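# Extract the odd-capped vial with forceps onto the plate

## Task

Holding the forceps, pull out of the tightly packed group the single vial whose cap is any colour other than orange, and set it standing upright on the white plate at the table's centre. All other vials must stay standing where they are. The task fails if that vial is ever squeezed with over 20 N, or if a hand touches it at any point while it is being drawn out of the pack.

## Robot and tools

Robot: two arms, left_arm and right_arm, each ending in an identical five-finger right hand (not mirrored, so every axis and number means the same on both). The forceps are a separate tool that a hand must pick up and work; the vial itself must only be touched by the forceps while it leaves the pack.

Scene frame (used in results): origin on the floor plane z = 0, directly under the midpoint between the two arm bases, which sit 0.90 m higher. +x is forward (the way both arms face), +z is up, and left_arm is on the +y side. Positions are in metres, orientations as quaternions w,x,y,z, velocities in m/s and rad/s. Printed values may be off by a few centimetres.

Hand point: a reference point 0.05 m in front of the palm and 0.15 m from the wrist face. Its +z runs along straight fingers, +y points out of the palm, +x runs across the palm away from the thumb. Straight fingers extend 0.06 to 0.07 m past it and lie 0.06 m behind it along -y. A wrist bracket on the little-finger side can collide with things, and with fingers level the wrist may sit up to 0.13 m (palm down) or 0.25 m (palm up) below the point and meet the table first.

The 28-number row (all values within -1 to 1, both arms always present): left_arm dx, dy, dz, rx, ry, rz, then left hand little, ring, middle, index, thumb_bend, thumb_turn, force_limit, speed; then the same 14 for right_arm. The six pose numbers are offsets, not poses: they are measured from that arm's Hand target as it stood when the action or move began, along that Hand target's own axes. 1.0 equals 0.6 m of translation or 180 degrees; rx, ry, rz form a single rotation vector. Sending the same offset twice moves the arm twice. All zeros re-requests the current Hand target. Finger numbers are absolute targets: -1 straight/open, +1 curled/closed; thumb_turn -1 beside the palm, +1 in front of it. force_limit maps -1..+1 to roughly 0..10 N at the fingertip (0..15 N for both thumb motors). speed rises from nearly zero at -1 to full at +0.48 and stays full above; use -0.94 or lower for a soft grip. There is no 'no change' value: to keep a hand as it is, resend its last executed eight numbers (or, if none were sent this scene, its hand_measured six plus hand_force_limit and hand_speed). A thumb-opposed grip fits objects about 0.035 to 0.065 m thick, handles down to about 0.025 m.

Tools:
- execute_actions(actions, cameras): actions is a list of actions; each action is a list of up to 15 rows, one per 1/30 s step, the last row held if fewer. Every row in an action counts from the same start Hand target. An empty list returns images.
- move(target, speed, blend, stop_force, zero, blocking, cameras): target is one row or up to 15 rows, every row offset from the same starting Hand targets. speed in m/s, 0.002 to 3.2 (default 0.25), rotation up to twice that in rad/s; may be one value per target. blend in metres rounds corners in a list (0 means stop at each). stop_force in N, 4 to 120, ends an arm's path when its wrist sensor feels that much resistance; unreliable while the hand turns, not allowed with blocking=false, and leave it out when backing away from a contact. zero (default true) re-zeroes before the move. Paths are straight and do not avoid obstacles; avoid routing near an arm's own base. The result adds a move: line (done, off_target, moving, held, fault) and limits (paced = pose clipped, held = steps withheld).
- wait(seconds 0 to 10), stop(), zoom_image(camera, region [x0,y0,x1,y1], at most 504 by 504 pixels), show_instructions(), zero_wrist_force(arm), finished_scene(scene = the current scene's number).
Cameras: cam_spot_left, cam_spot_right, cam_spot_wide, cam_table, cam_left_wrist, cam_right_wrist, each 896x504.

Reading results: end_effector_position and quaternion per hand point; Hand target is the last commanded pose after clipping and the base for the next offsets (the arm often rests a little short; send the remainder as an offset). Joint velocities may read 'within noise'. hand_measured, hand_stopped_by (moving, target, force, stalled, fault) and hand_load_n follow the motor order above; a load dropping to about 0 means a lost grip. Wrist force/torque are in the end effector's own axes, zeroed at scene start; a third line shows the peak since last shown. Joint torques include the arm's weight. Motor temperatures, MOTOR HOT and fault lines also appear.

Limits and hazards: commanded orientation is clipped to within 32 degrees of the measured one each step. Any outside force near 150 N, or joint contact torque at its limit (wrist joints 47.5 N m), freezes the arm for 10 s; motors at 85 °C freeze it for 30 to 60 s. Arms are stiff, so aiming even slightly past a firm contact can fault; fast motion hits harder and overshoots. Keep the arms and hands apart, never close a hand on the other's fingers. Squeeze the vial gently (well under 20 N), keep fingers clear of it during extraction, avoid bumping the neighbouring vials, lower rather than drop it, and release only once it stands still on the plate. A loose object may occasionally be nudged by an outside push.

Each tool is called after "Request:" by a JSON object that holds its "name" and its "arguments".

Reference images:

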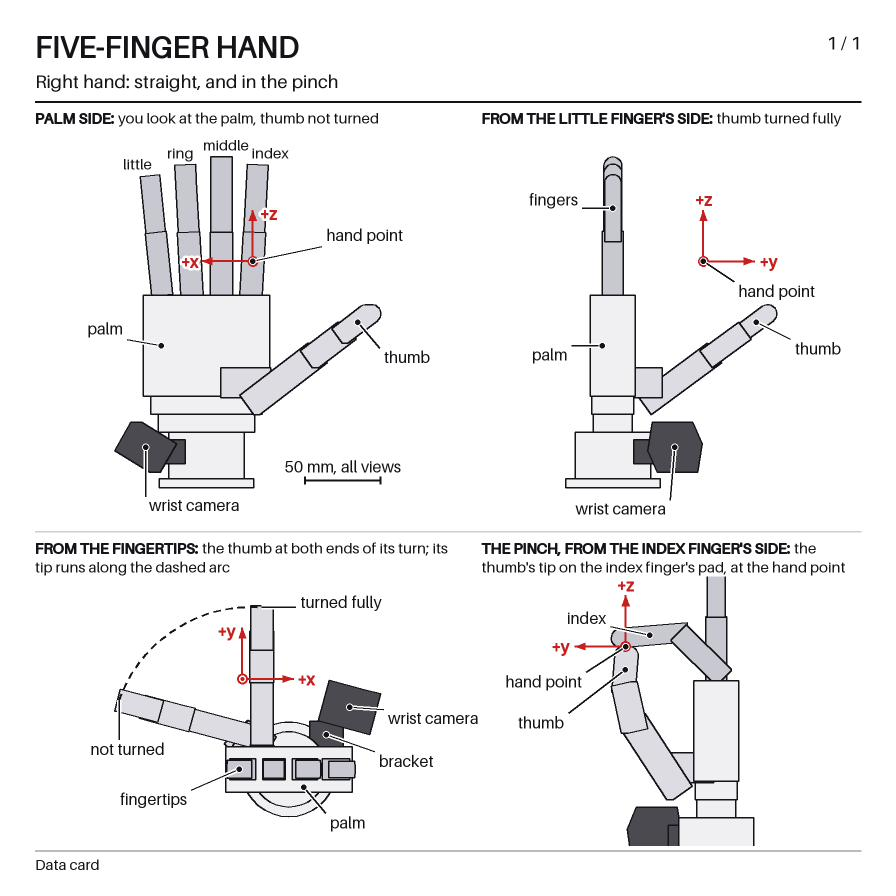

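## Session

Request:
{"name": "execute_actions", "arguments": {"actions": []}}

Scene clock: 0.00 s.
left_arm: end_effector_position=(+0.2125, +0.5515, +1.2699) hand_measured=(-1.000, -1.000, -1.000, -1.000, -1.000, -1.000) hand_load_n=(+0.0, +0.0, +0.0, +0.0, +0.0, +0.0) hand_stopped_by=(target, target, target, target, target, target) hand_force_limit=0.00 hand_speed=-0.80 end_effector_quat_wxyz=(-0.016, -0.006, +0.932, -0.362) | right_arm: end_effector_position=(+0.2024, -0.5593, +1.2644) hand_measured=(-1.000, -1.000, -1.000, -1.000, -1.000, -1.000) hand_load_n=(+0.0, +0.0, +0.0, +0.0, +0.0, +0.0) hand_stopped_by=(target, target, target, target, target, target) hand_force_limit=0.00 hand_speed=-0.80 end_effector_quat_wxyz=(-0.043, +0.018, +0.933, -0.358)
Joint positions: left_arm=[-0.209 -2.06 2.226 1.25 2.3 -1.851] | right_arm=[-0.273 -2.06 2.241 1.27 2.3 -1.851]
Joint velocities: within noise
Joint torques (N m): no reading
Motor temperatures (°C): left_arm=[50 34 43 48 52 43] | right_arm=[38 44 31 45 40 41]
Wrist force (N): no reading
Wrist torque (N m): no reading
Wrist force, peak (N): no reading
Hand target: left_arm +0.2125, +0.5515, +1.2699; -0.016, -0.006, +0.932, -0.362 | right_arm +0.2024, -0.5593, +1.2644; -0.043, +0.018, +0.933, -0.358

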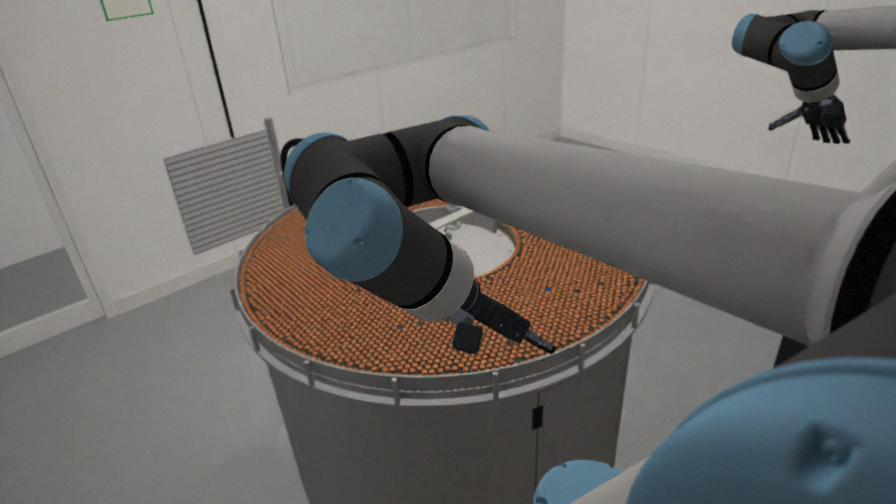

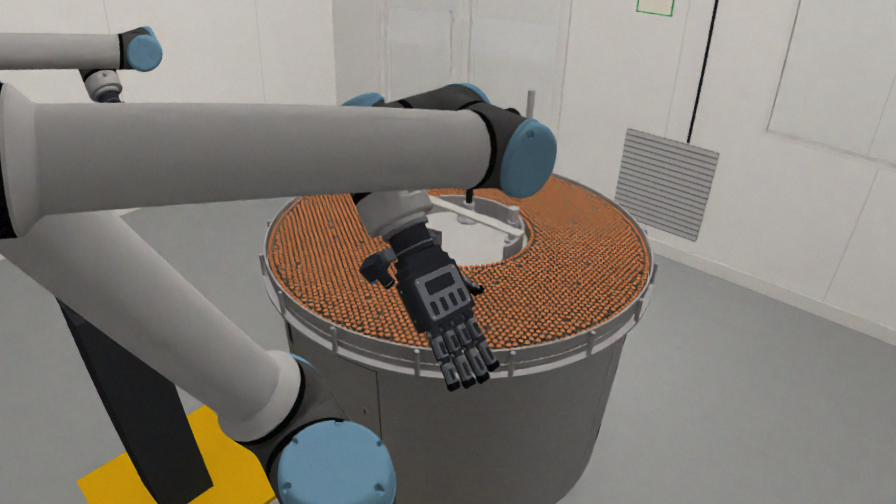

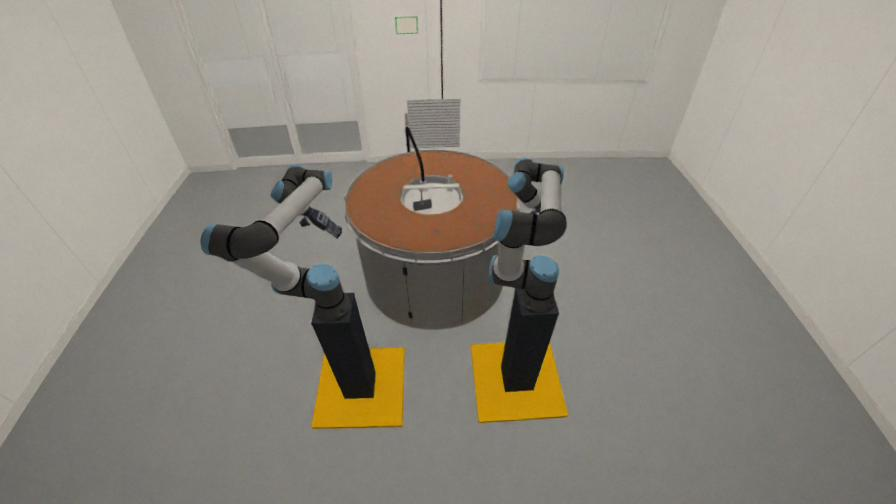

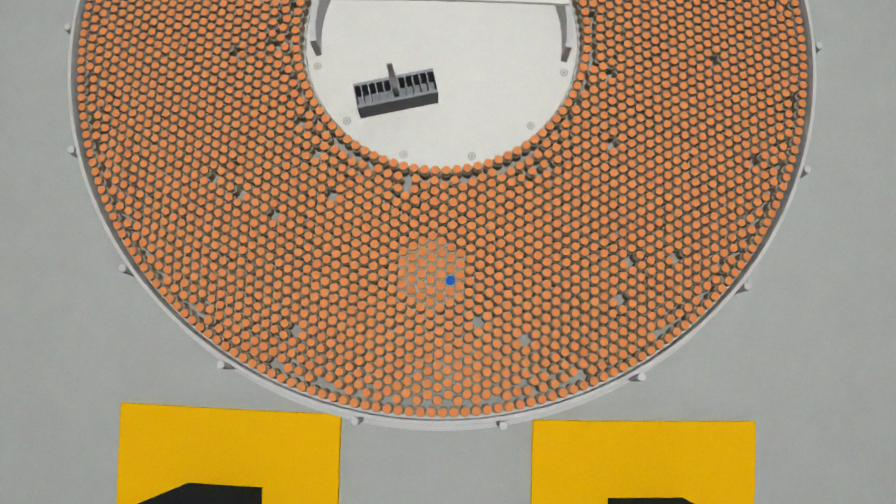

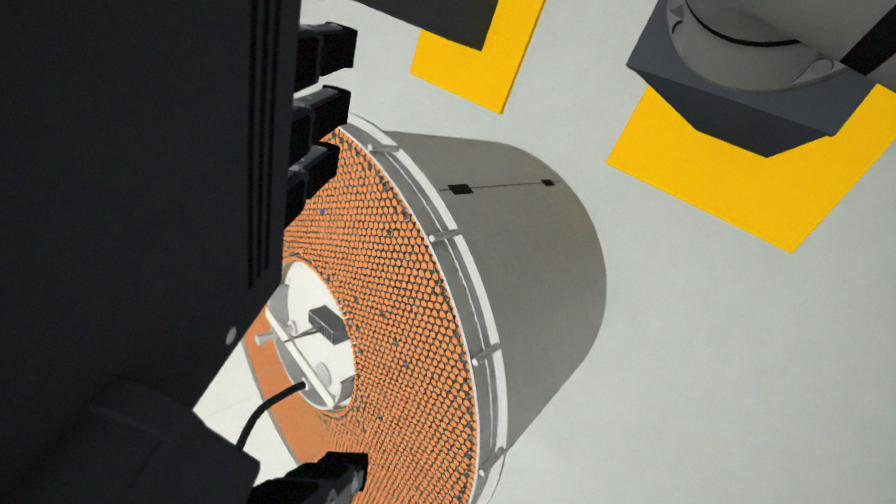

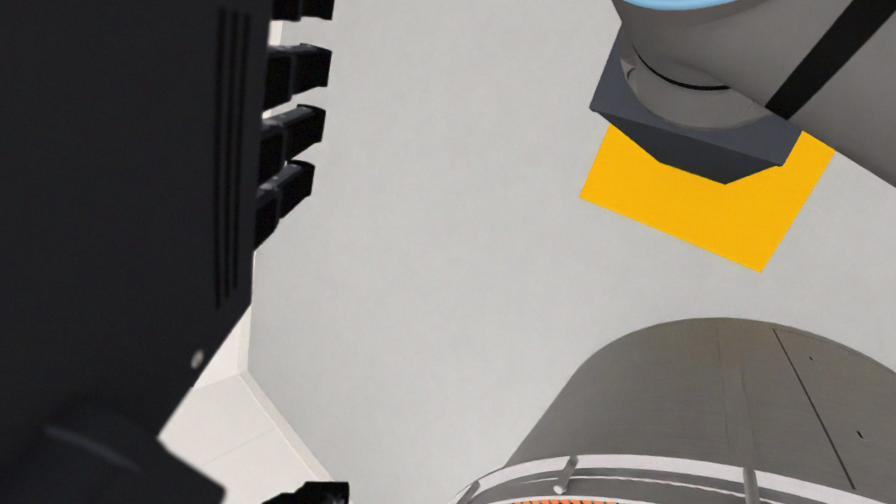

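Request:
{"name": "zoom_image", "arguments": {"camera": "cam_table", "region": [300, 0, 590, 180]}}

Request:
{"name": "zoom_image", "arguments": {"camera": "cam_spot_right", "region": [340, 80, 580, 280]}}

Request:
{"name": "zoom_image", "arguments": {"camera": "cam_table", "region": [380, 220, 520, 340]}}

Request:
{"name": "zoom_image", "arguments": {"camera": "cam_left_wrist", "region": [220, 180, 420, 460]}}

Request:
{"name": "zoom_image", "arguments": {"camera": "cam_spot_left", "region": [400, 180, 620, 340]}}

Request:
{"name": "zoom_image", "arguments": {"camera": "cam_spot_wide", "region": [340, 110, 560, 270]}}

Scaled by 1.738 from the camera's 896x504 image, which has a finer 1280x720 frame.

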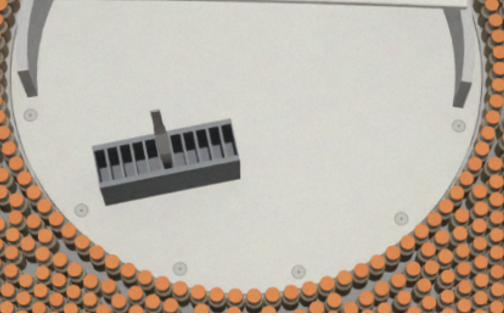

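Scaled by 2.100 from the camera's 896x504 image, which has a finer 1280x720 frame.

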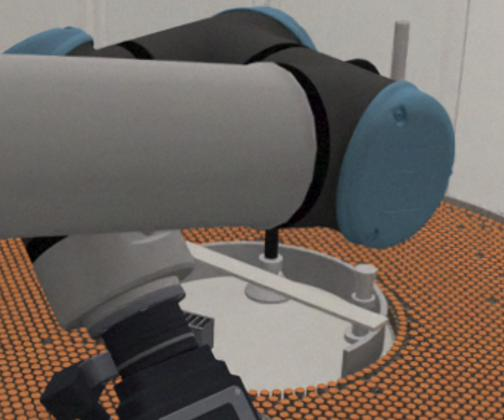

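Scaled by 3.600 from the camera's 896x504 image, which has a finer 1280x720 frame.

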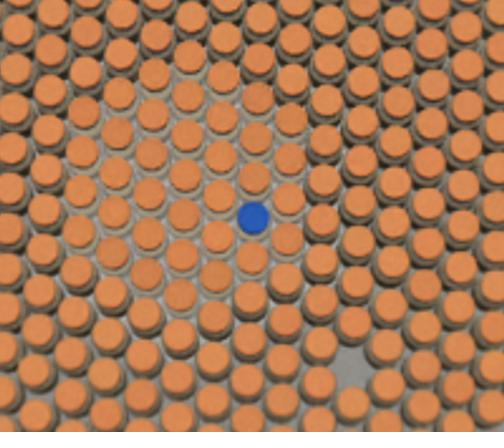

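Scaled by 1.800 from the camera's 896x504 image, which has a finer 1280x720 frame.

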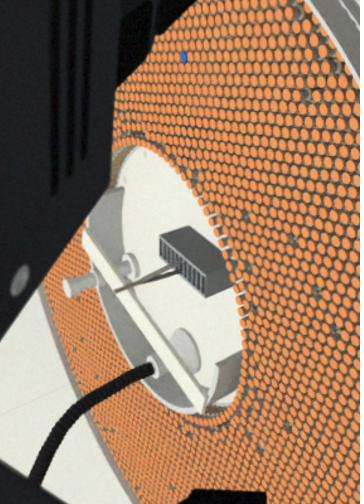

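Scaled by 2.291 from the camera's 896x504 image, which has a finer 1280x720 frame.

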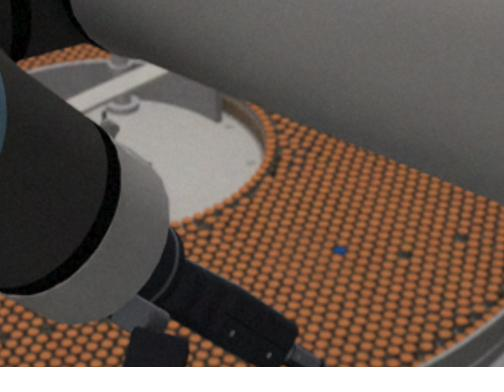

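Scaled by 2.291 from the camera's 896x504 image, which has a finer 1280x720 frame.

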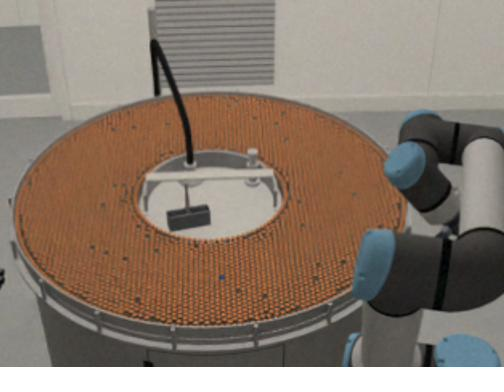

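Request:
{"name": "move", "arguments": {"target": [-0.5833, 0, 0, 0, 0, 0, -1, -1, -1, -1, -1, -1, 0, -0.8, 0, 0, 0, 0, 0, 0, -1, -1, -1, -1, -1, -1, 0, -0.8], "cameras": ["all"]}}

Scene clock: 75.27 s.
left_arm: end_effector_position=(+0.5621, +0.5511, +1.2579) hand_measured=(-1.000, -1.000, -1.000, -1.000, -1.000, -1.000) hand_load_n=(+0.0, +0.0, +0.0, +0.0, +0.0, +0.0) hand_stopped_by=(target, target, target, target, target, target) hand_force_limit=0.00 hand_speed=-0.80 end_effector_quat_wxyz=(-0.016, -0.006, +0.932, -0.362) | right_arm: end_effector_position=(+0.2024, -0.5593, +1.2644) hand_measured=(-1.000, -1.000, -1.000, -1.000, -1.000, -1.000) hand_load_n=(+0.0, +0.0, +0.0, +0.0, +0.0, +0.0) hand_stopped_by=(target, target, target, target, target, target) hand_force_limit=0.00 hand_speed=-0.80 end_effector_quat_wxyz=(-0.043, +0.018, +0.933, -0.358)
Joint positions: left_arm=[-0.069 -1.394 1.722 1.215 2.313 -1.663] | right_arm=[-0.273 -2.06 2.241 1.27 2.3 -1.851]
Joint torques (N m): left_arm=[15.43 -38.11 -48.79 6.95 5.28 2.52] | right_arm=[-2.87 2.61 -38.98 3.63 1.31 -0.41]
Wrist force (N): left_arm=[0.7 0.1 -1.1] | right_arm=[0.1 0.4 0.0]
Wrist torque (N m): left_arm=[0.11 -0.14 0.09] | right_arm=[0.05 -0.02 0.01]
Wrist force, peak (N): left_arm=[1.8 0.4 -0.4] | right_arm=[-0.9 -0.2 0.4]
Hand target: left_arm +0.5623, +0.5511, +1.2579; -0.016, -0.006, +0.932, -0.362 | right_arm +0.2024, -0.5593, +1.2644; -0.043, +0.018, +0.933, -0.358
Off the commanded pose: left_arm 0.000 m, 0 deg | right_arm 0.000 m, 0 deg.
move: done

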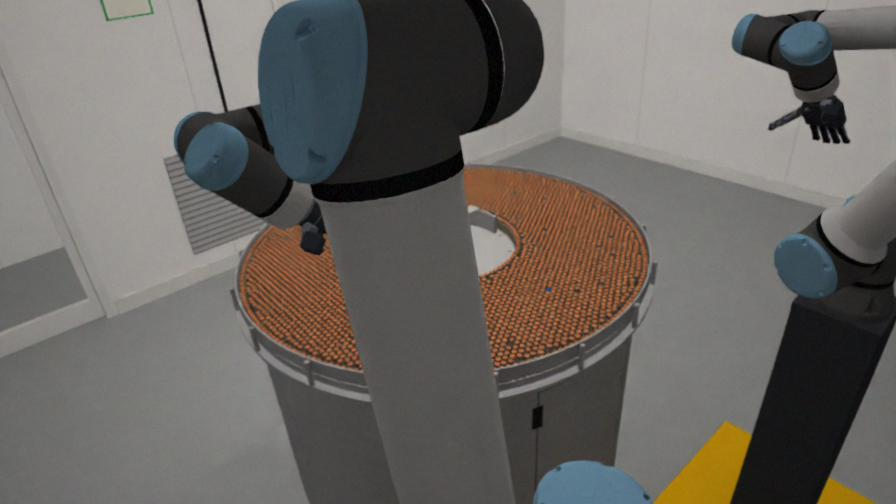

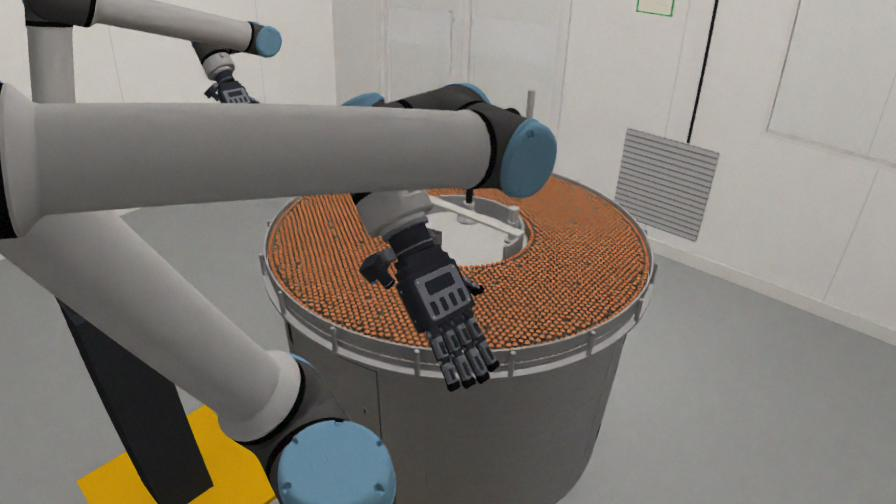

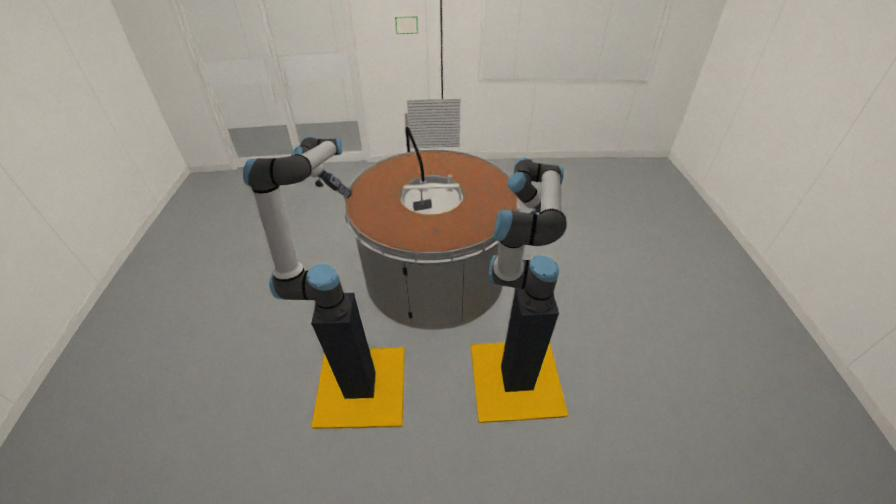

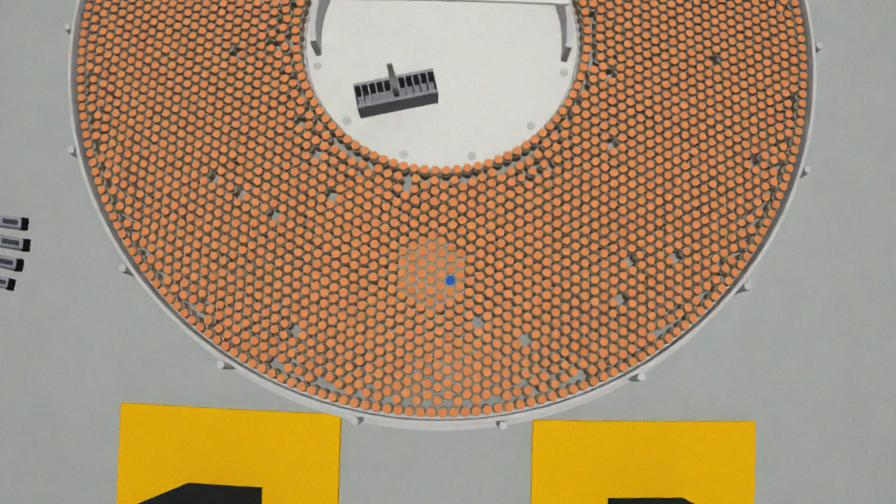

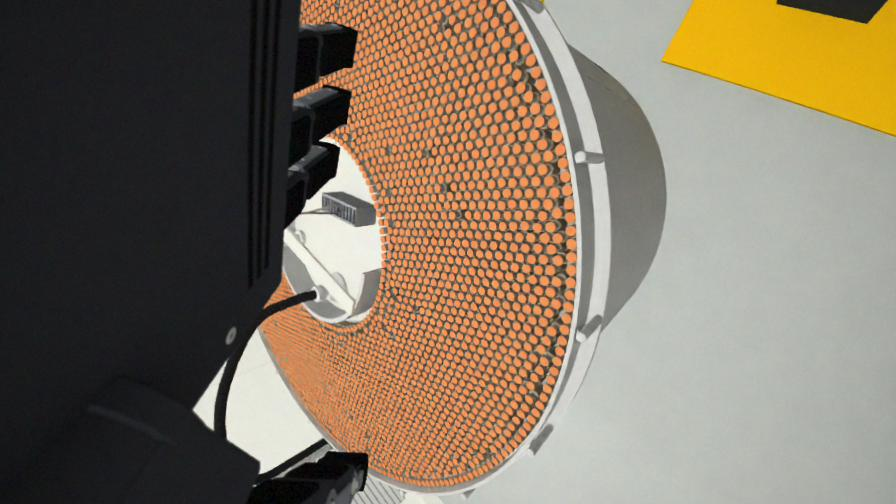

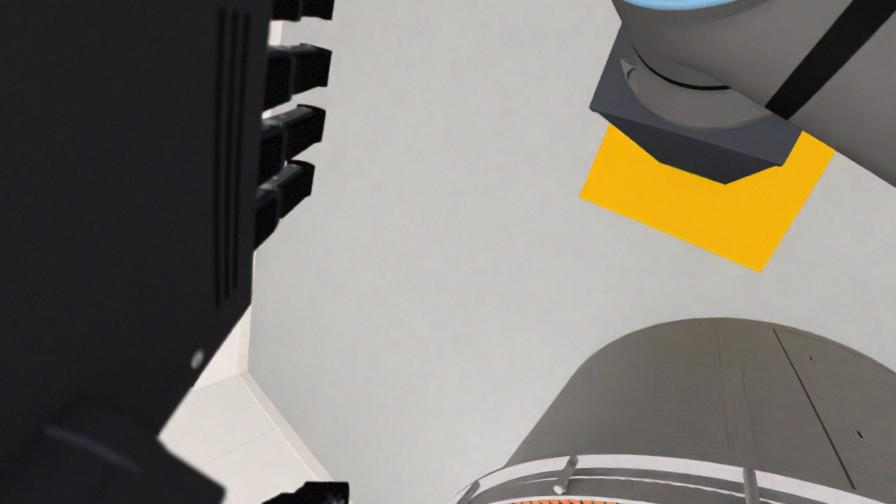

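Request:
{"name": "zoom_image", "arguments": {"camera": "cam_left_wrist", "region": [280, 170, 400, 260]}}

Request:
{"name": "zoom_image", "arguments": {"camera": "cam_table", "region": [340, 50, 450, 125]}}

Request:
{"name": "zoom_image", "arguments": {"camera": "cam_spot_wide", "region": [380, 160, 480, 230]}}

Scaled by 4.200 from the camera's 896x504 image, which has a finer 1280x720 frame.

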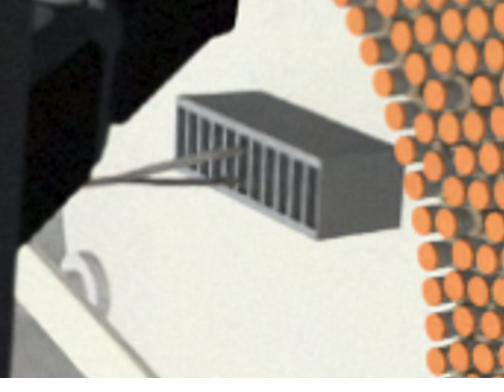

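Scaled by 4.582 from the camera's 896x504 image, which has a finer 1280x720 frame.

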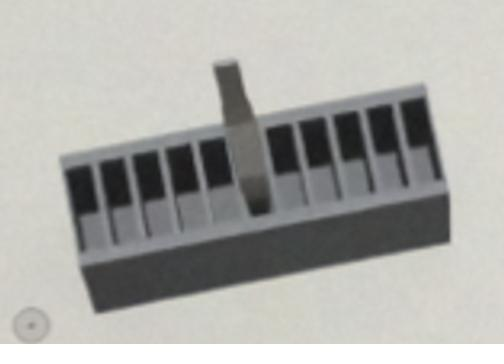

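Scaled by 5.040 from the camera's 896x504 image, which has a finer 1280x720 frame.

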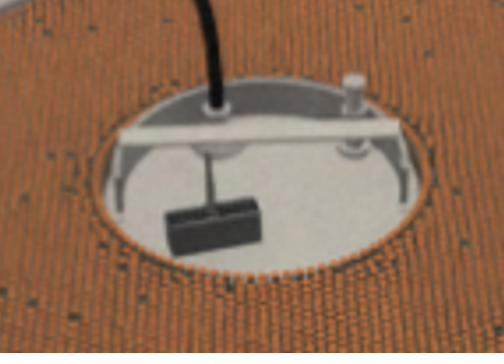

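Request:
{"name": "move", "arguments": {"target": [-0.064, -0.424, 0.403, 0.614, -0.275, -0.555, -1, -1, -1, -1, -1, 1, 0, 0.0, 0, 0, 0, 0, 0, 0, -1, -1, -1, -1, -1, -1, 0, -0.8], "speed": 0.4, "cameras": ["all"]}}

Scene clock: 178.80 s.
left_arm: end_effector_position=(+0.5999, +0.2001, +1.2502) hand_measured=(-1.000, -1.000, -1.000, -1.000, -1.000, +1.000) hand_load_n=(+0.0, +0.0, +0.0, +0.0, +0.0, +0.5) hand_stopped_by=(target, target, target, target, target, target) hand_force_limit=0.00 hand_speed=0.00 end_effector_quat_wxyz=(-0.063, +0.705, +0.063, +0.704) | right_arm: end_effector_position=(+0.2024, -0.5593, +1.2644) hand_measured=(-1.000, -1.000, -1.000, -1.000, -1.000, -1.000) hand_load_n=(+0.0, +0.0, +0.0, +0.0, +0.0, +0.0) hand_stopped_by=(target, target, target, target, target, target) hand_force_limit=0.00 hand_speed=-0.80 end_effector_quat_wxyz=(-0.043, +0.018, +0.933, -0.358)
Joint positions: left_arm=[-1.182 -1.661 2.192 -0.521 0.211 -4.722] | right_arm=[-0.273 -2.06 2.241 1.27 2.3 -1.851]
Joint torques (N m): left_arm=[15.49 -16.26 -50.7 2.32 -3.73 -2.47] | right_arm=[-1.79 3.67 -38.7 3.55 1.34 -0.2]
Wrist force (N): left_arm=[-1.0 -2.3 -1.4] | right_arm=[-0.1 -0.1 -0.3]
Wrist torque (N m): left_arm=[-0.12 0.22 -0.21] | right_arm=[-0.01 0.03 -0.01]
Wrist force, peak (N): left_arm=[-1.2 -2.5 -1.6] | right_arm=[0.0 0.4 -0.8]
Hand target: left_arm +0.6000, +0.2001, +1.2502; -0.063, +0.705, +0.063, +0.703 | right_arm +0.2024, -0.5593, +1.2644; -0.043, +0.018, +0.933, -0.358
Off the commanded pose: left_arm 0.000 m, 0 deg | right_arm 0.000 m, 0 deg.
move: done

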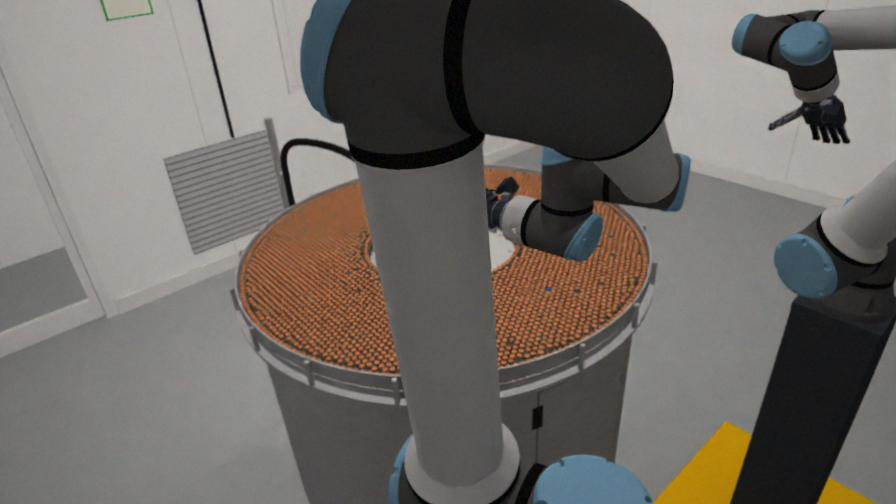

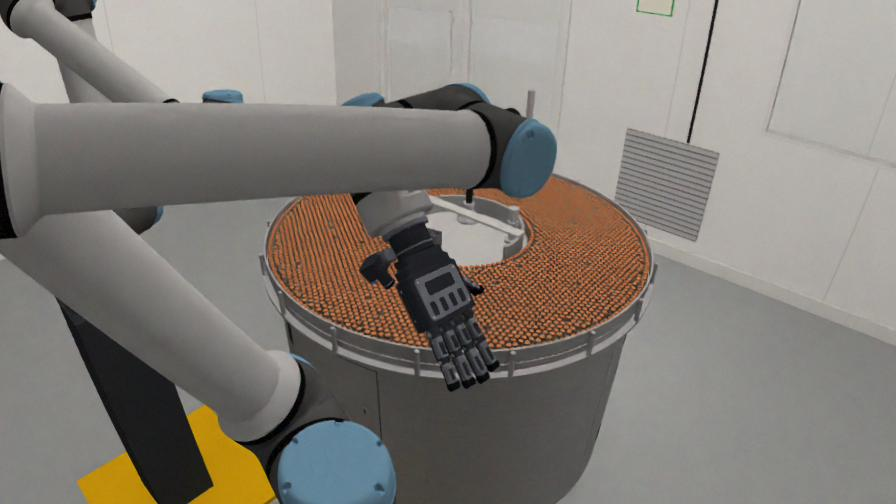

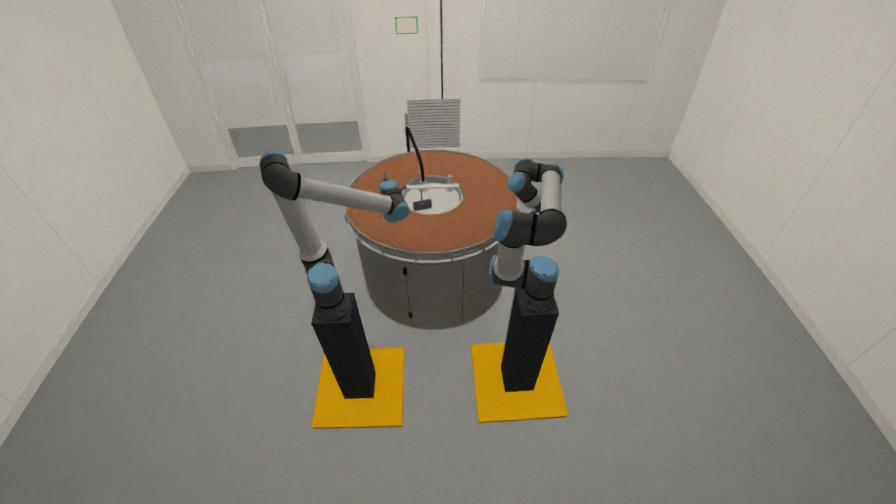

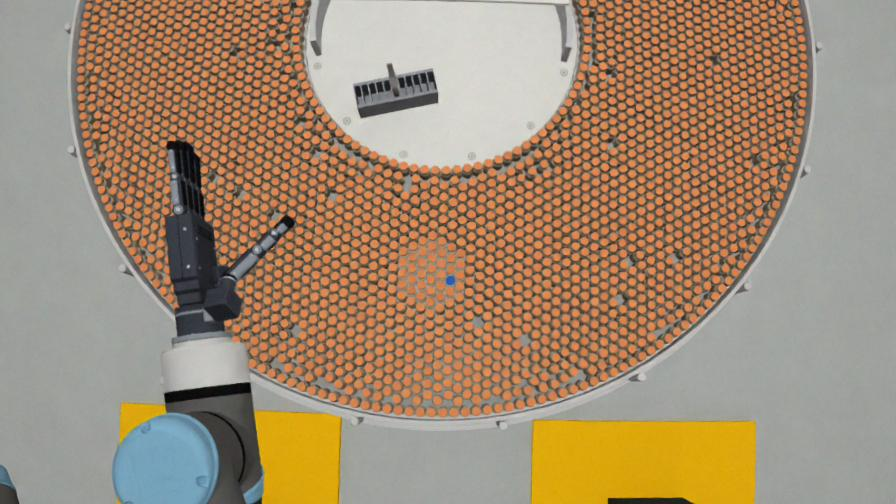

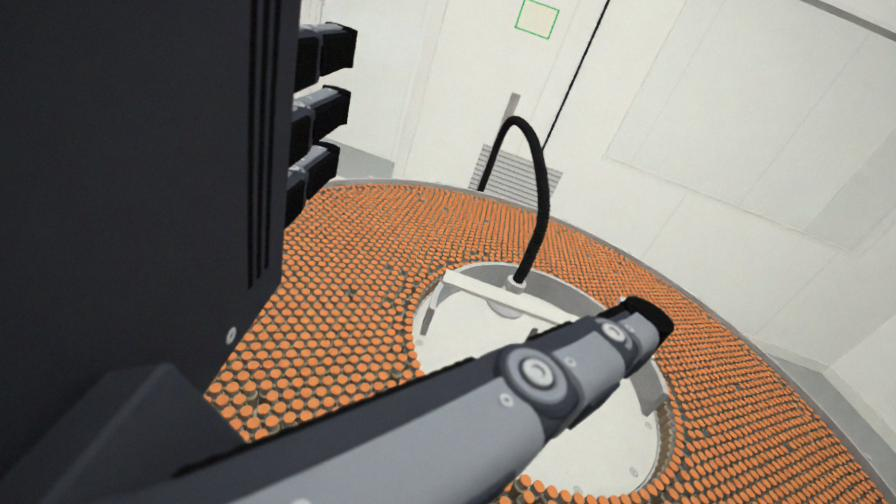

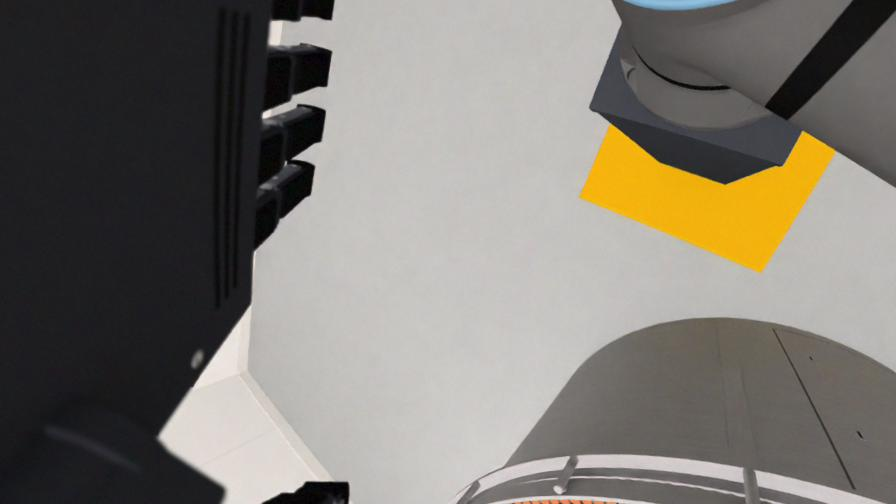

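Request:
{"name": "zoom_image", "arguments": {"camera": "cam_left_wrist", "region": [400, 240, 700, 504]}}

Scaled by 1.680 from the camera's 896x504 image, which has a finer 1280x720 frame.

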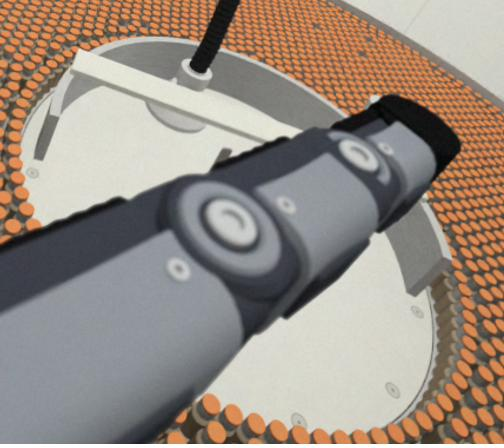

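Request:
{"name": "move", "arguments": {"target": [-0.1667, 0.132, 0.078, 0, 0, 0, -1, -1, -1, -1, -1, -1, 0, 0.0, 0, 0, 0, 0, 0, 0, -1, -1, -1, -1, -1, -1, 0, -0.8], "cameras": ["cam_left_wrist", "cam_table", "cam_spot_right"]}}

Request:
{"name": "zoom_image", "arguments": {"camera": "cam_left_wrist", "region": [360, 180, 600, 340]}}

Scene clock: 273.20 s.
left_arm: end_effector_position=(+0.6596, +0.1304, +1.1501) hand_measured=(-1.000, -1.000, -1.000, -1.000, -1.000, -1.000) hand_load_n=(+0.0, +0.0, +0.0, +0.0, +0.0, +0.0) hand_stopped_by=(target, target, target, target, target, target) hand_force_limit=0.00 hand_speed=0.00 end_effector_quat_wxyz=(-0.063, +0.705, +0.063, +0.703) | right_arm: end_effector_position=(+0.2024, -0.5593, +1.2644) hand_measured=(-1.000, -1.000, -1.000, -1.000, -1.000, -1.000) hand_load_n=(+0.0, +0.0, +0.0, +0.0, -0.5, +0.0) hand_stopped_by=(target, target, target, target, target, target) hand_force_limit=0.00 hand_speed=-0.80 end_effector_quat_wxyz=(-0.043, +0.018, +0.933, -0.358)
Joint positions: left_arm=[-1.128 -1.391 2.122 -0.72 0.266 -4.723] | right_arm=[-0.273 -2.06 2.241 1.27 2.3 -1.851]
Joint torques (N m): left_arm=[15.54 -39.19 -45.89 -2.89 4.01 2.66] | right_arm=[0.19 5.15 -38.83 3.64 0.98 -0.72]
Wrist force (N): left_arm=[-0.6 -2.0 -1.6] | right_arm=[-0.1 0.0 -0.1]
Wrist torque (N m): left_arm=[-0.10 0.15 -0.34] | right_arm=[-0.01 0.03 -0.01]
Wrist force, peak (N): left_arm=[-0.2 -2.9 -1.9] | right_arm=[-1.0 0.4 -0.4]
Hand target: left_arm +0.6597, +0.1304, +1.1500; -0.063, +0.705, +0.063, +0.703 | right_arm +0.2024, -0.5593, +1.2644; -0.043, +0.018, +0.933, -0.358
Off the commanded pose: left_arm 0.000 m, 0 deg | right_arm 0.000 m, 0 deg.
move: done
Images, in order (width x height): cam_spot_right 896x504, cam_table 896x504, cam_left_wrist 896x504.

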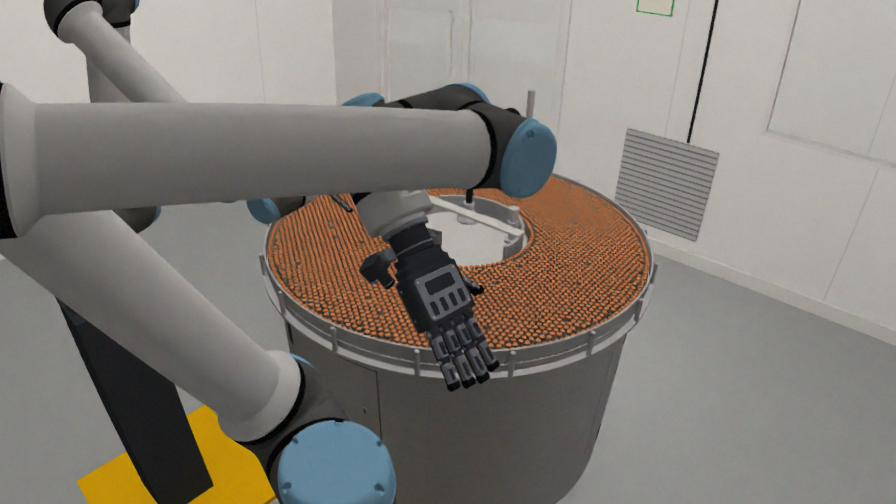

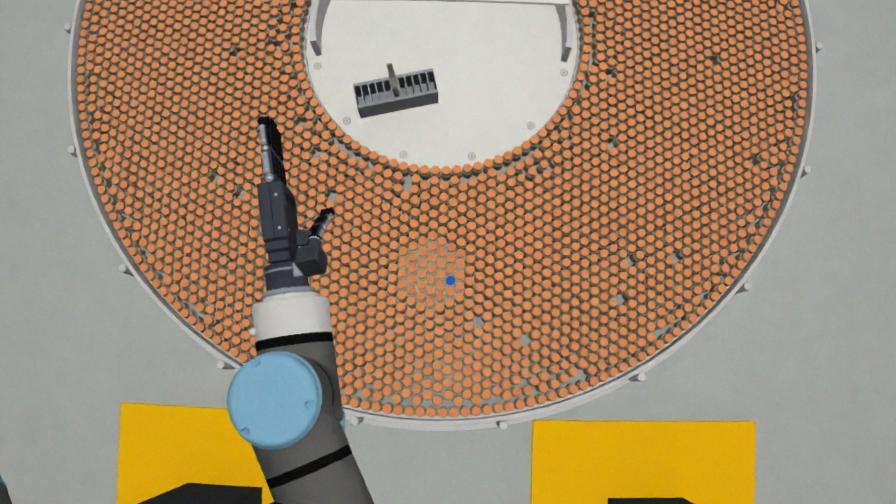

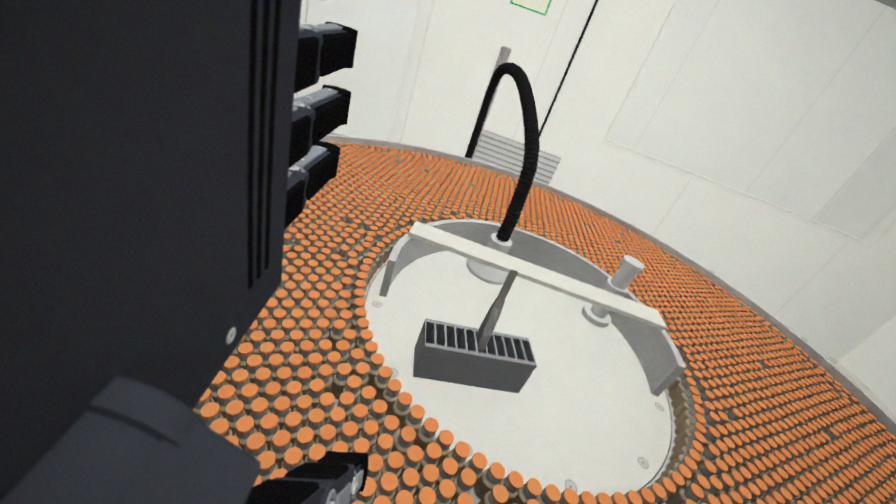

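Scaled by 2.100 from the camera's 896x504 image, which has a finer 1280x720 frame.

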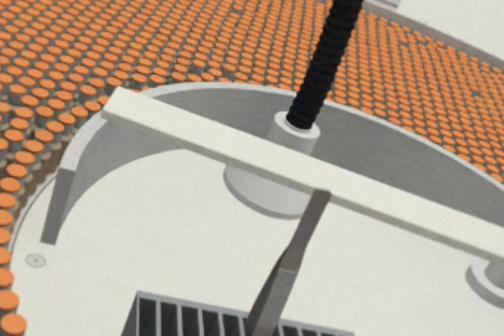

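Request:
{"name": "zoom_image", "arguments": {"camera": "cam_left_wrist", "region": [400, 260, 560, 400]}}

Request:
{"name": "zoom_image", "arguments": {"camera": "cam_left_wrist", "region": [450, 255, 550, 360]}}

Scaled by 3.150 from the camera's 896x504 image, which has a finer 1280x720 frame.

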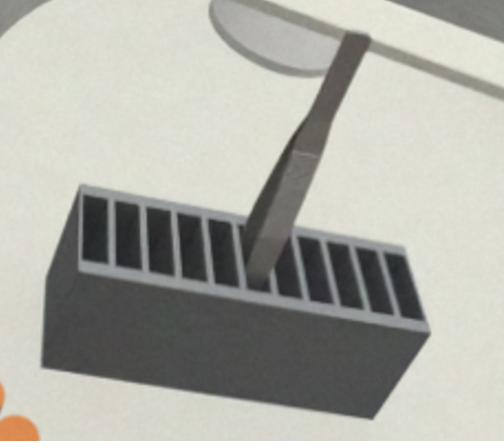

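Scaled by 4.800 from the camera's 896x504 image, which has a finer 1280x720 frame.

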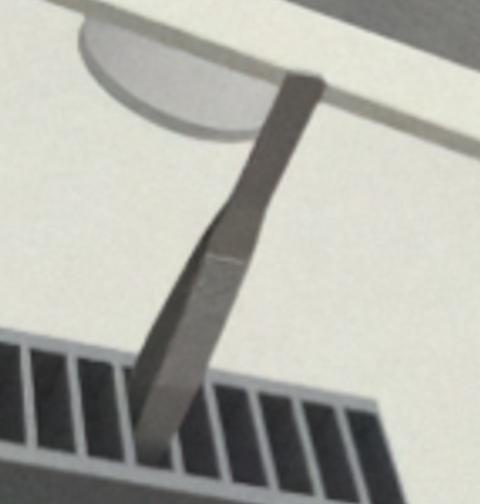

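Request:
{"name": "move", "arguments": {"target": [-0.2, 0.1467, 0.111, 0, 0, 0, -1, -1, -1, -1, 0.0, 1, 0, 0.0, 0, 0, 0, 0, 0, 0, -1, -1, -1, -1, -1, -1, 0, -0.8], "cameras": ["cam_left_wrist", "cam_table", "cam_spot_right", "cam_spot_left"]}}

Request:
{"name": "zoom_image", "arguments": {"camera": "cam_left_wrist", "region": [400, 180, 600, 380]}}

Scene clock: 345.17 s.
left_arm: end_effector_position=(+0.7403, +0.0555, +1.0299) hand_measured=(-1.000, -1.000, -1.000, -1.000, +0.000, +1.000) hand_load_n=(+0.0, +0.0, +0.0, +0.0, +0.0, +0.0) hand_stopped_by=(target, target, target, target, target, target) hand_force_limit=0.00 hand_speed=0.00 end_effector_quat_wxyz=(-0.063, +0.705, +0.063, +0.703) | right_arm: end_effector_position=(+0.2024, -0.5593, +1.2644) hand_measured=(-1.000, -1.000, -1.000, -1.000, -1.000, -1.000) hand_load_n=(+0.0, +0.0, +0.0, +0.0, +0.0, +0.0) hand_stopped_by=(target, target, target, target, target, target) hand_force_limit=0.00 hand_speed=-0.80 end_effector_quat_wxyz=(-0.043, +0.018, +0.933, -0.358)
Joint positions: left_arm=[-1.064 -1.085 1.967 -0.873 0.329 -4.721] | right_arm=[-0.273 -2.06 2.241 1.27 2.3 -1.851]
Joint torques (N m): left_arm=[16.67 -54.82 -40.44 -3.37 3.55 2.35] | right_arm=[-1.03 3.75 -38.95 3.83 1.34 -0.57]
Wrist force (N): left_arm=[-1.8 -2.7 -1.2] | right_arm=[-0.3 -0.1 0.0]
Wrist torque (N m): left_arm=[-0.30 0.22 -0.44] | right_arm=[-0.02 0.05 -0.02]
Wrist force, peak (N): left_arm=[-0.3 -3.1 -2.3] | right_arm=[-0.1 -0.3 -0.8]
Hand target: left_arm +0.7404, +0.0554, +1.0298; -0.063, +0.705, +0.063, +0.703 | right_arm +0.2024, -0.5593, +1.2644; -0.043, +0.018, +0.933, -0.358
Off the commanded pose: left_arm 0.000 m, 0 deg | right_arm 0.000 m, 0 deg.
move: done
Images, in order (width x height): cam_spot_left 896x504, cam_spot_right 896x504, cam_table 896x504, cam_left_wrist 896x504.

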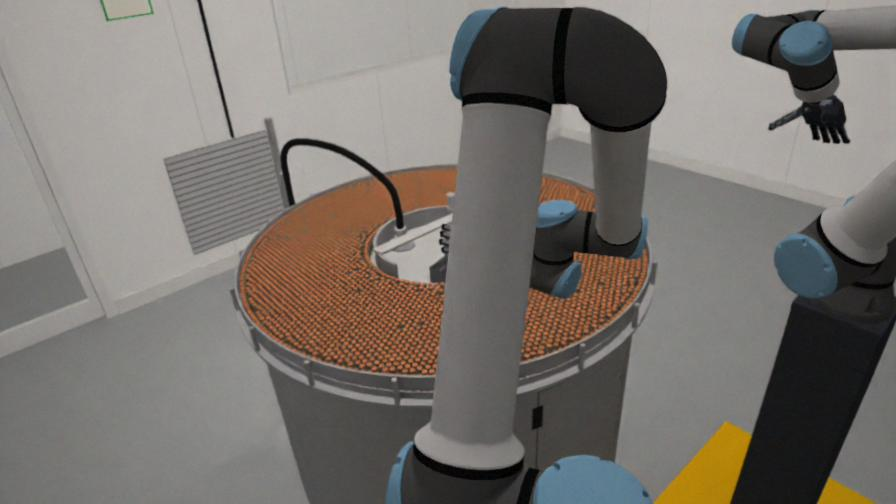

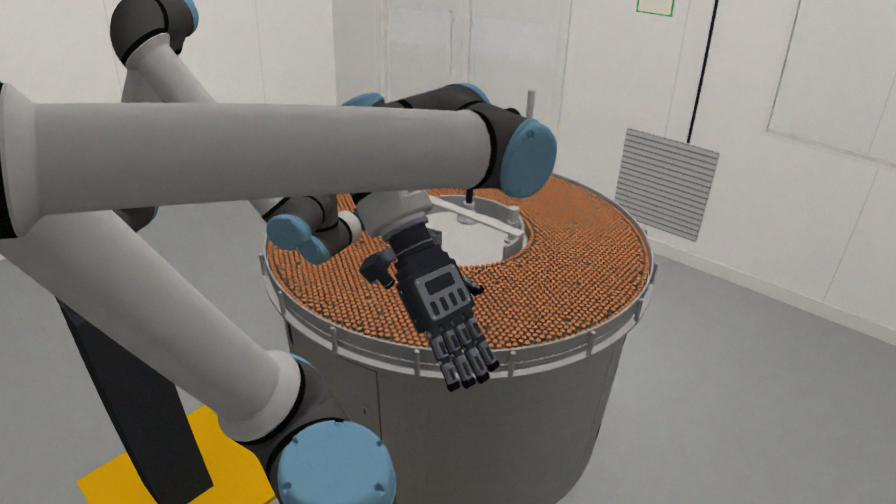

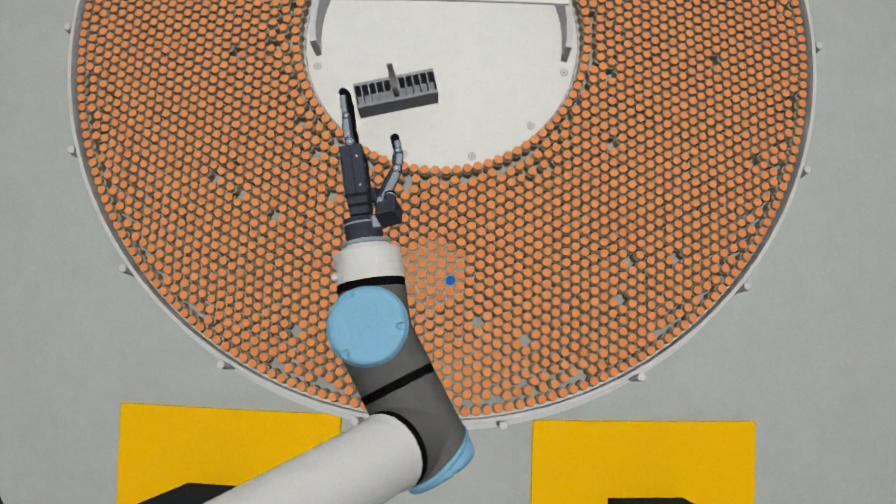

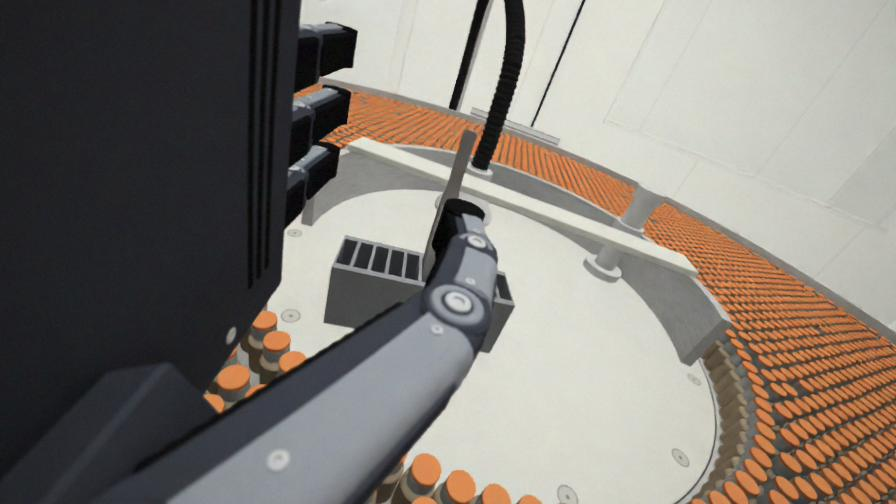

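Scaled by 2.520 from the camera's 896x504 image, which has a finer 1280x720 frame.

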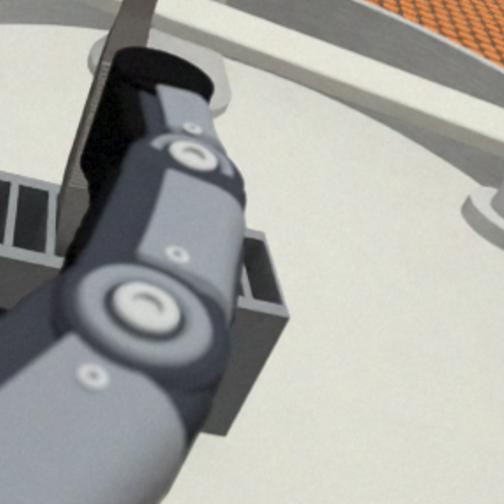

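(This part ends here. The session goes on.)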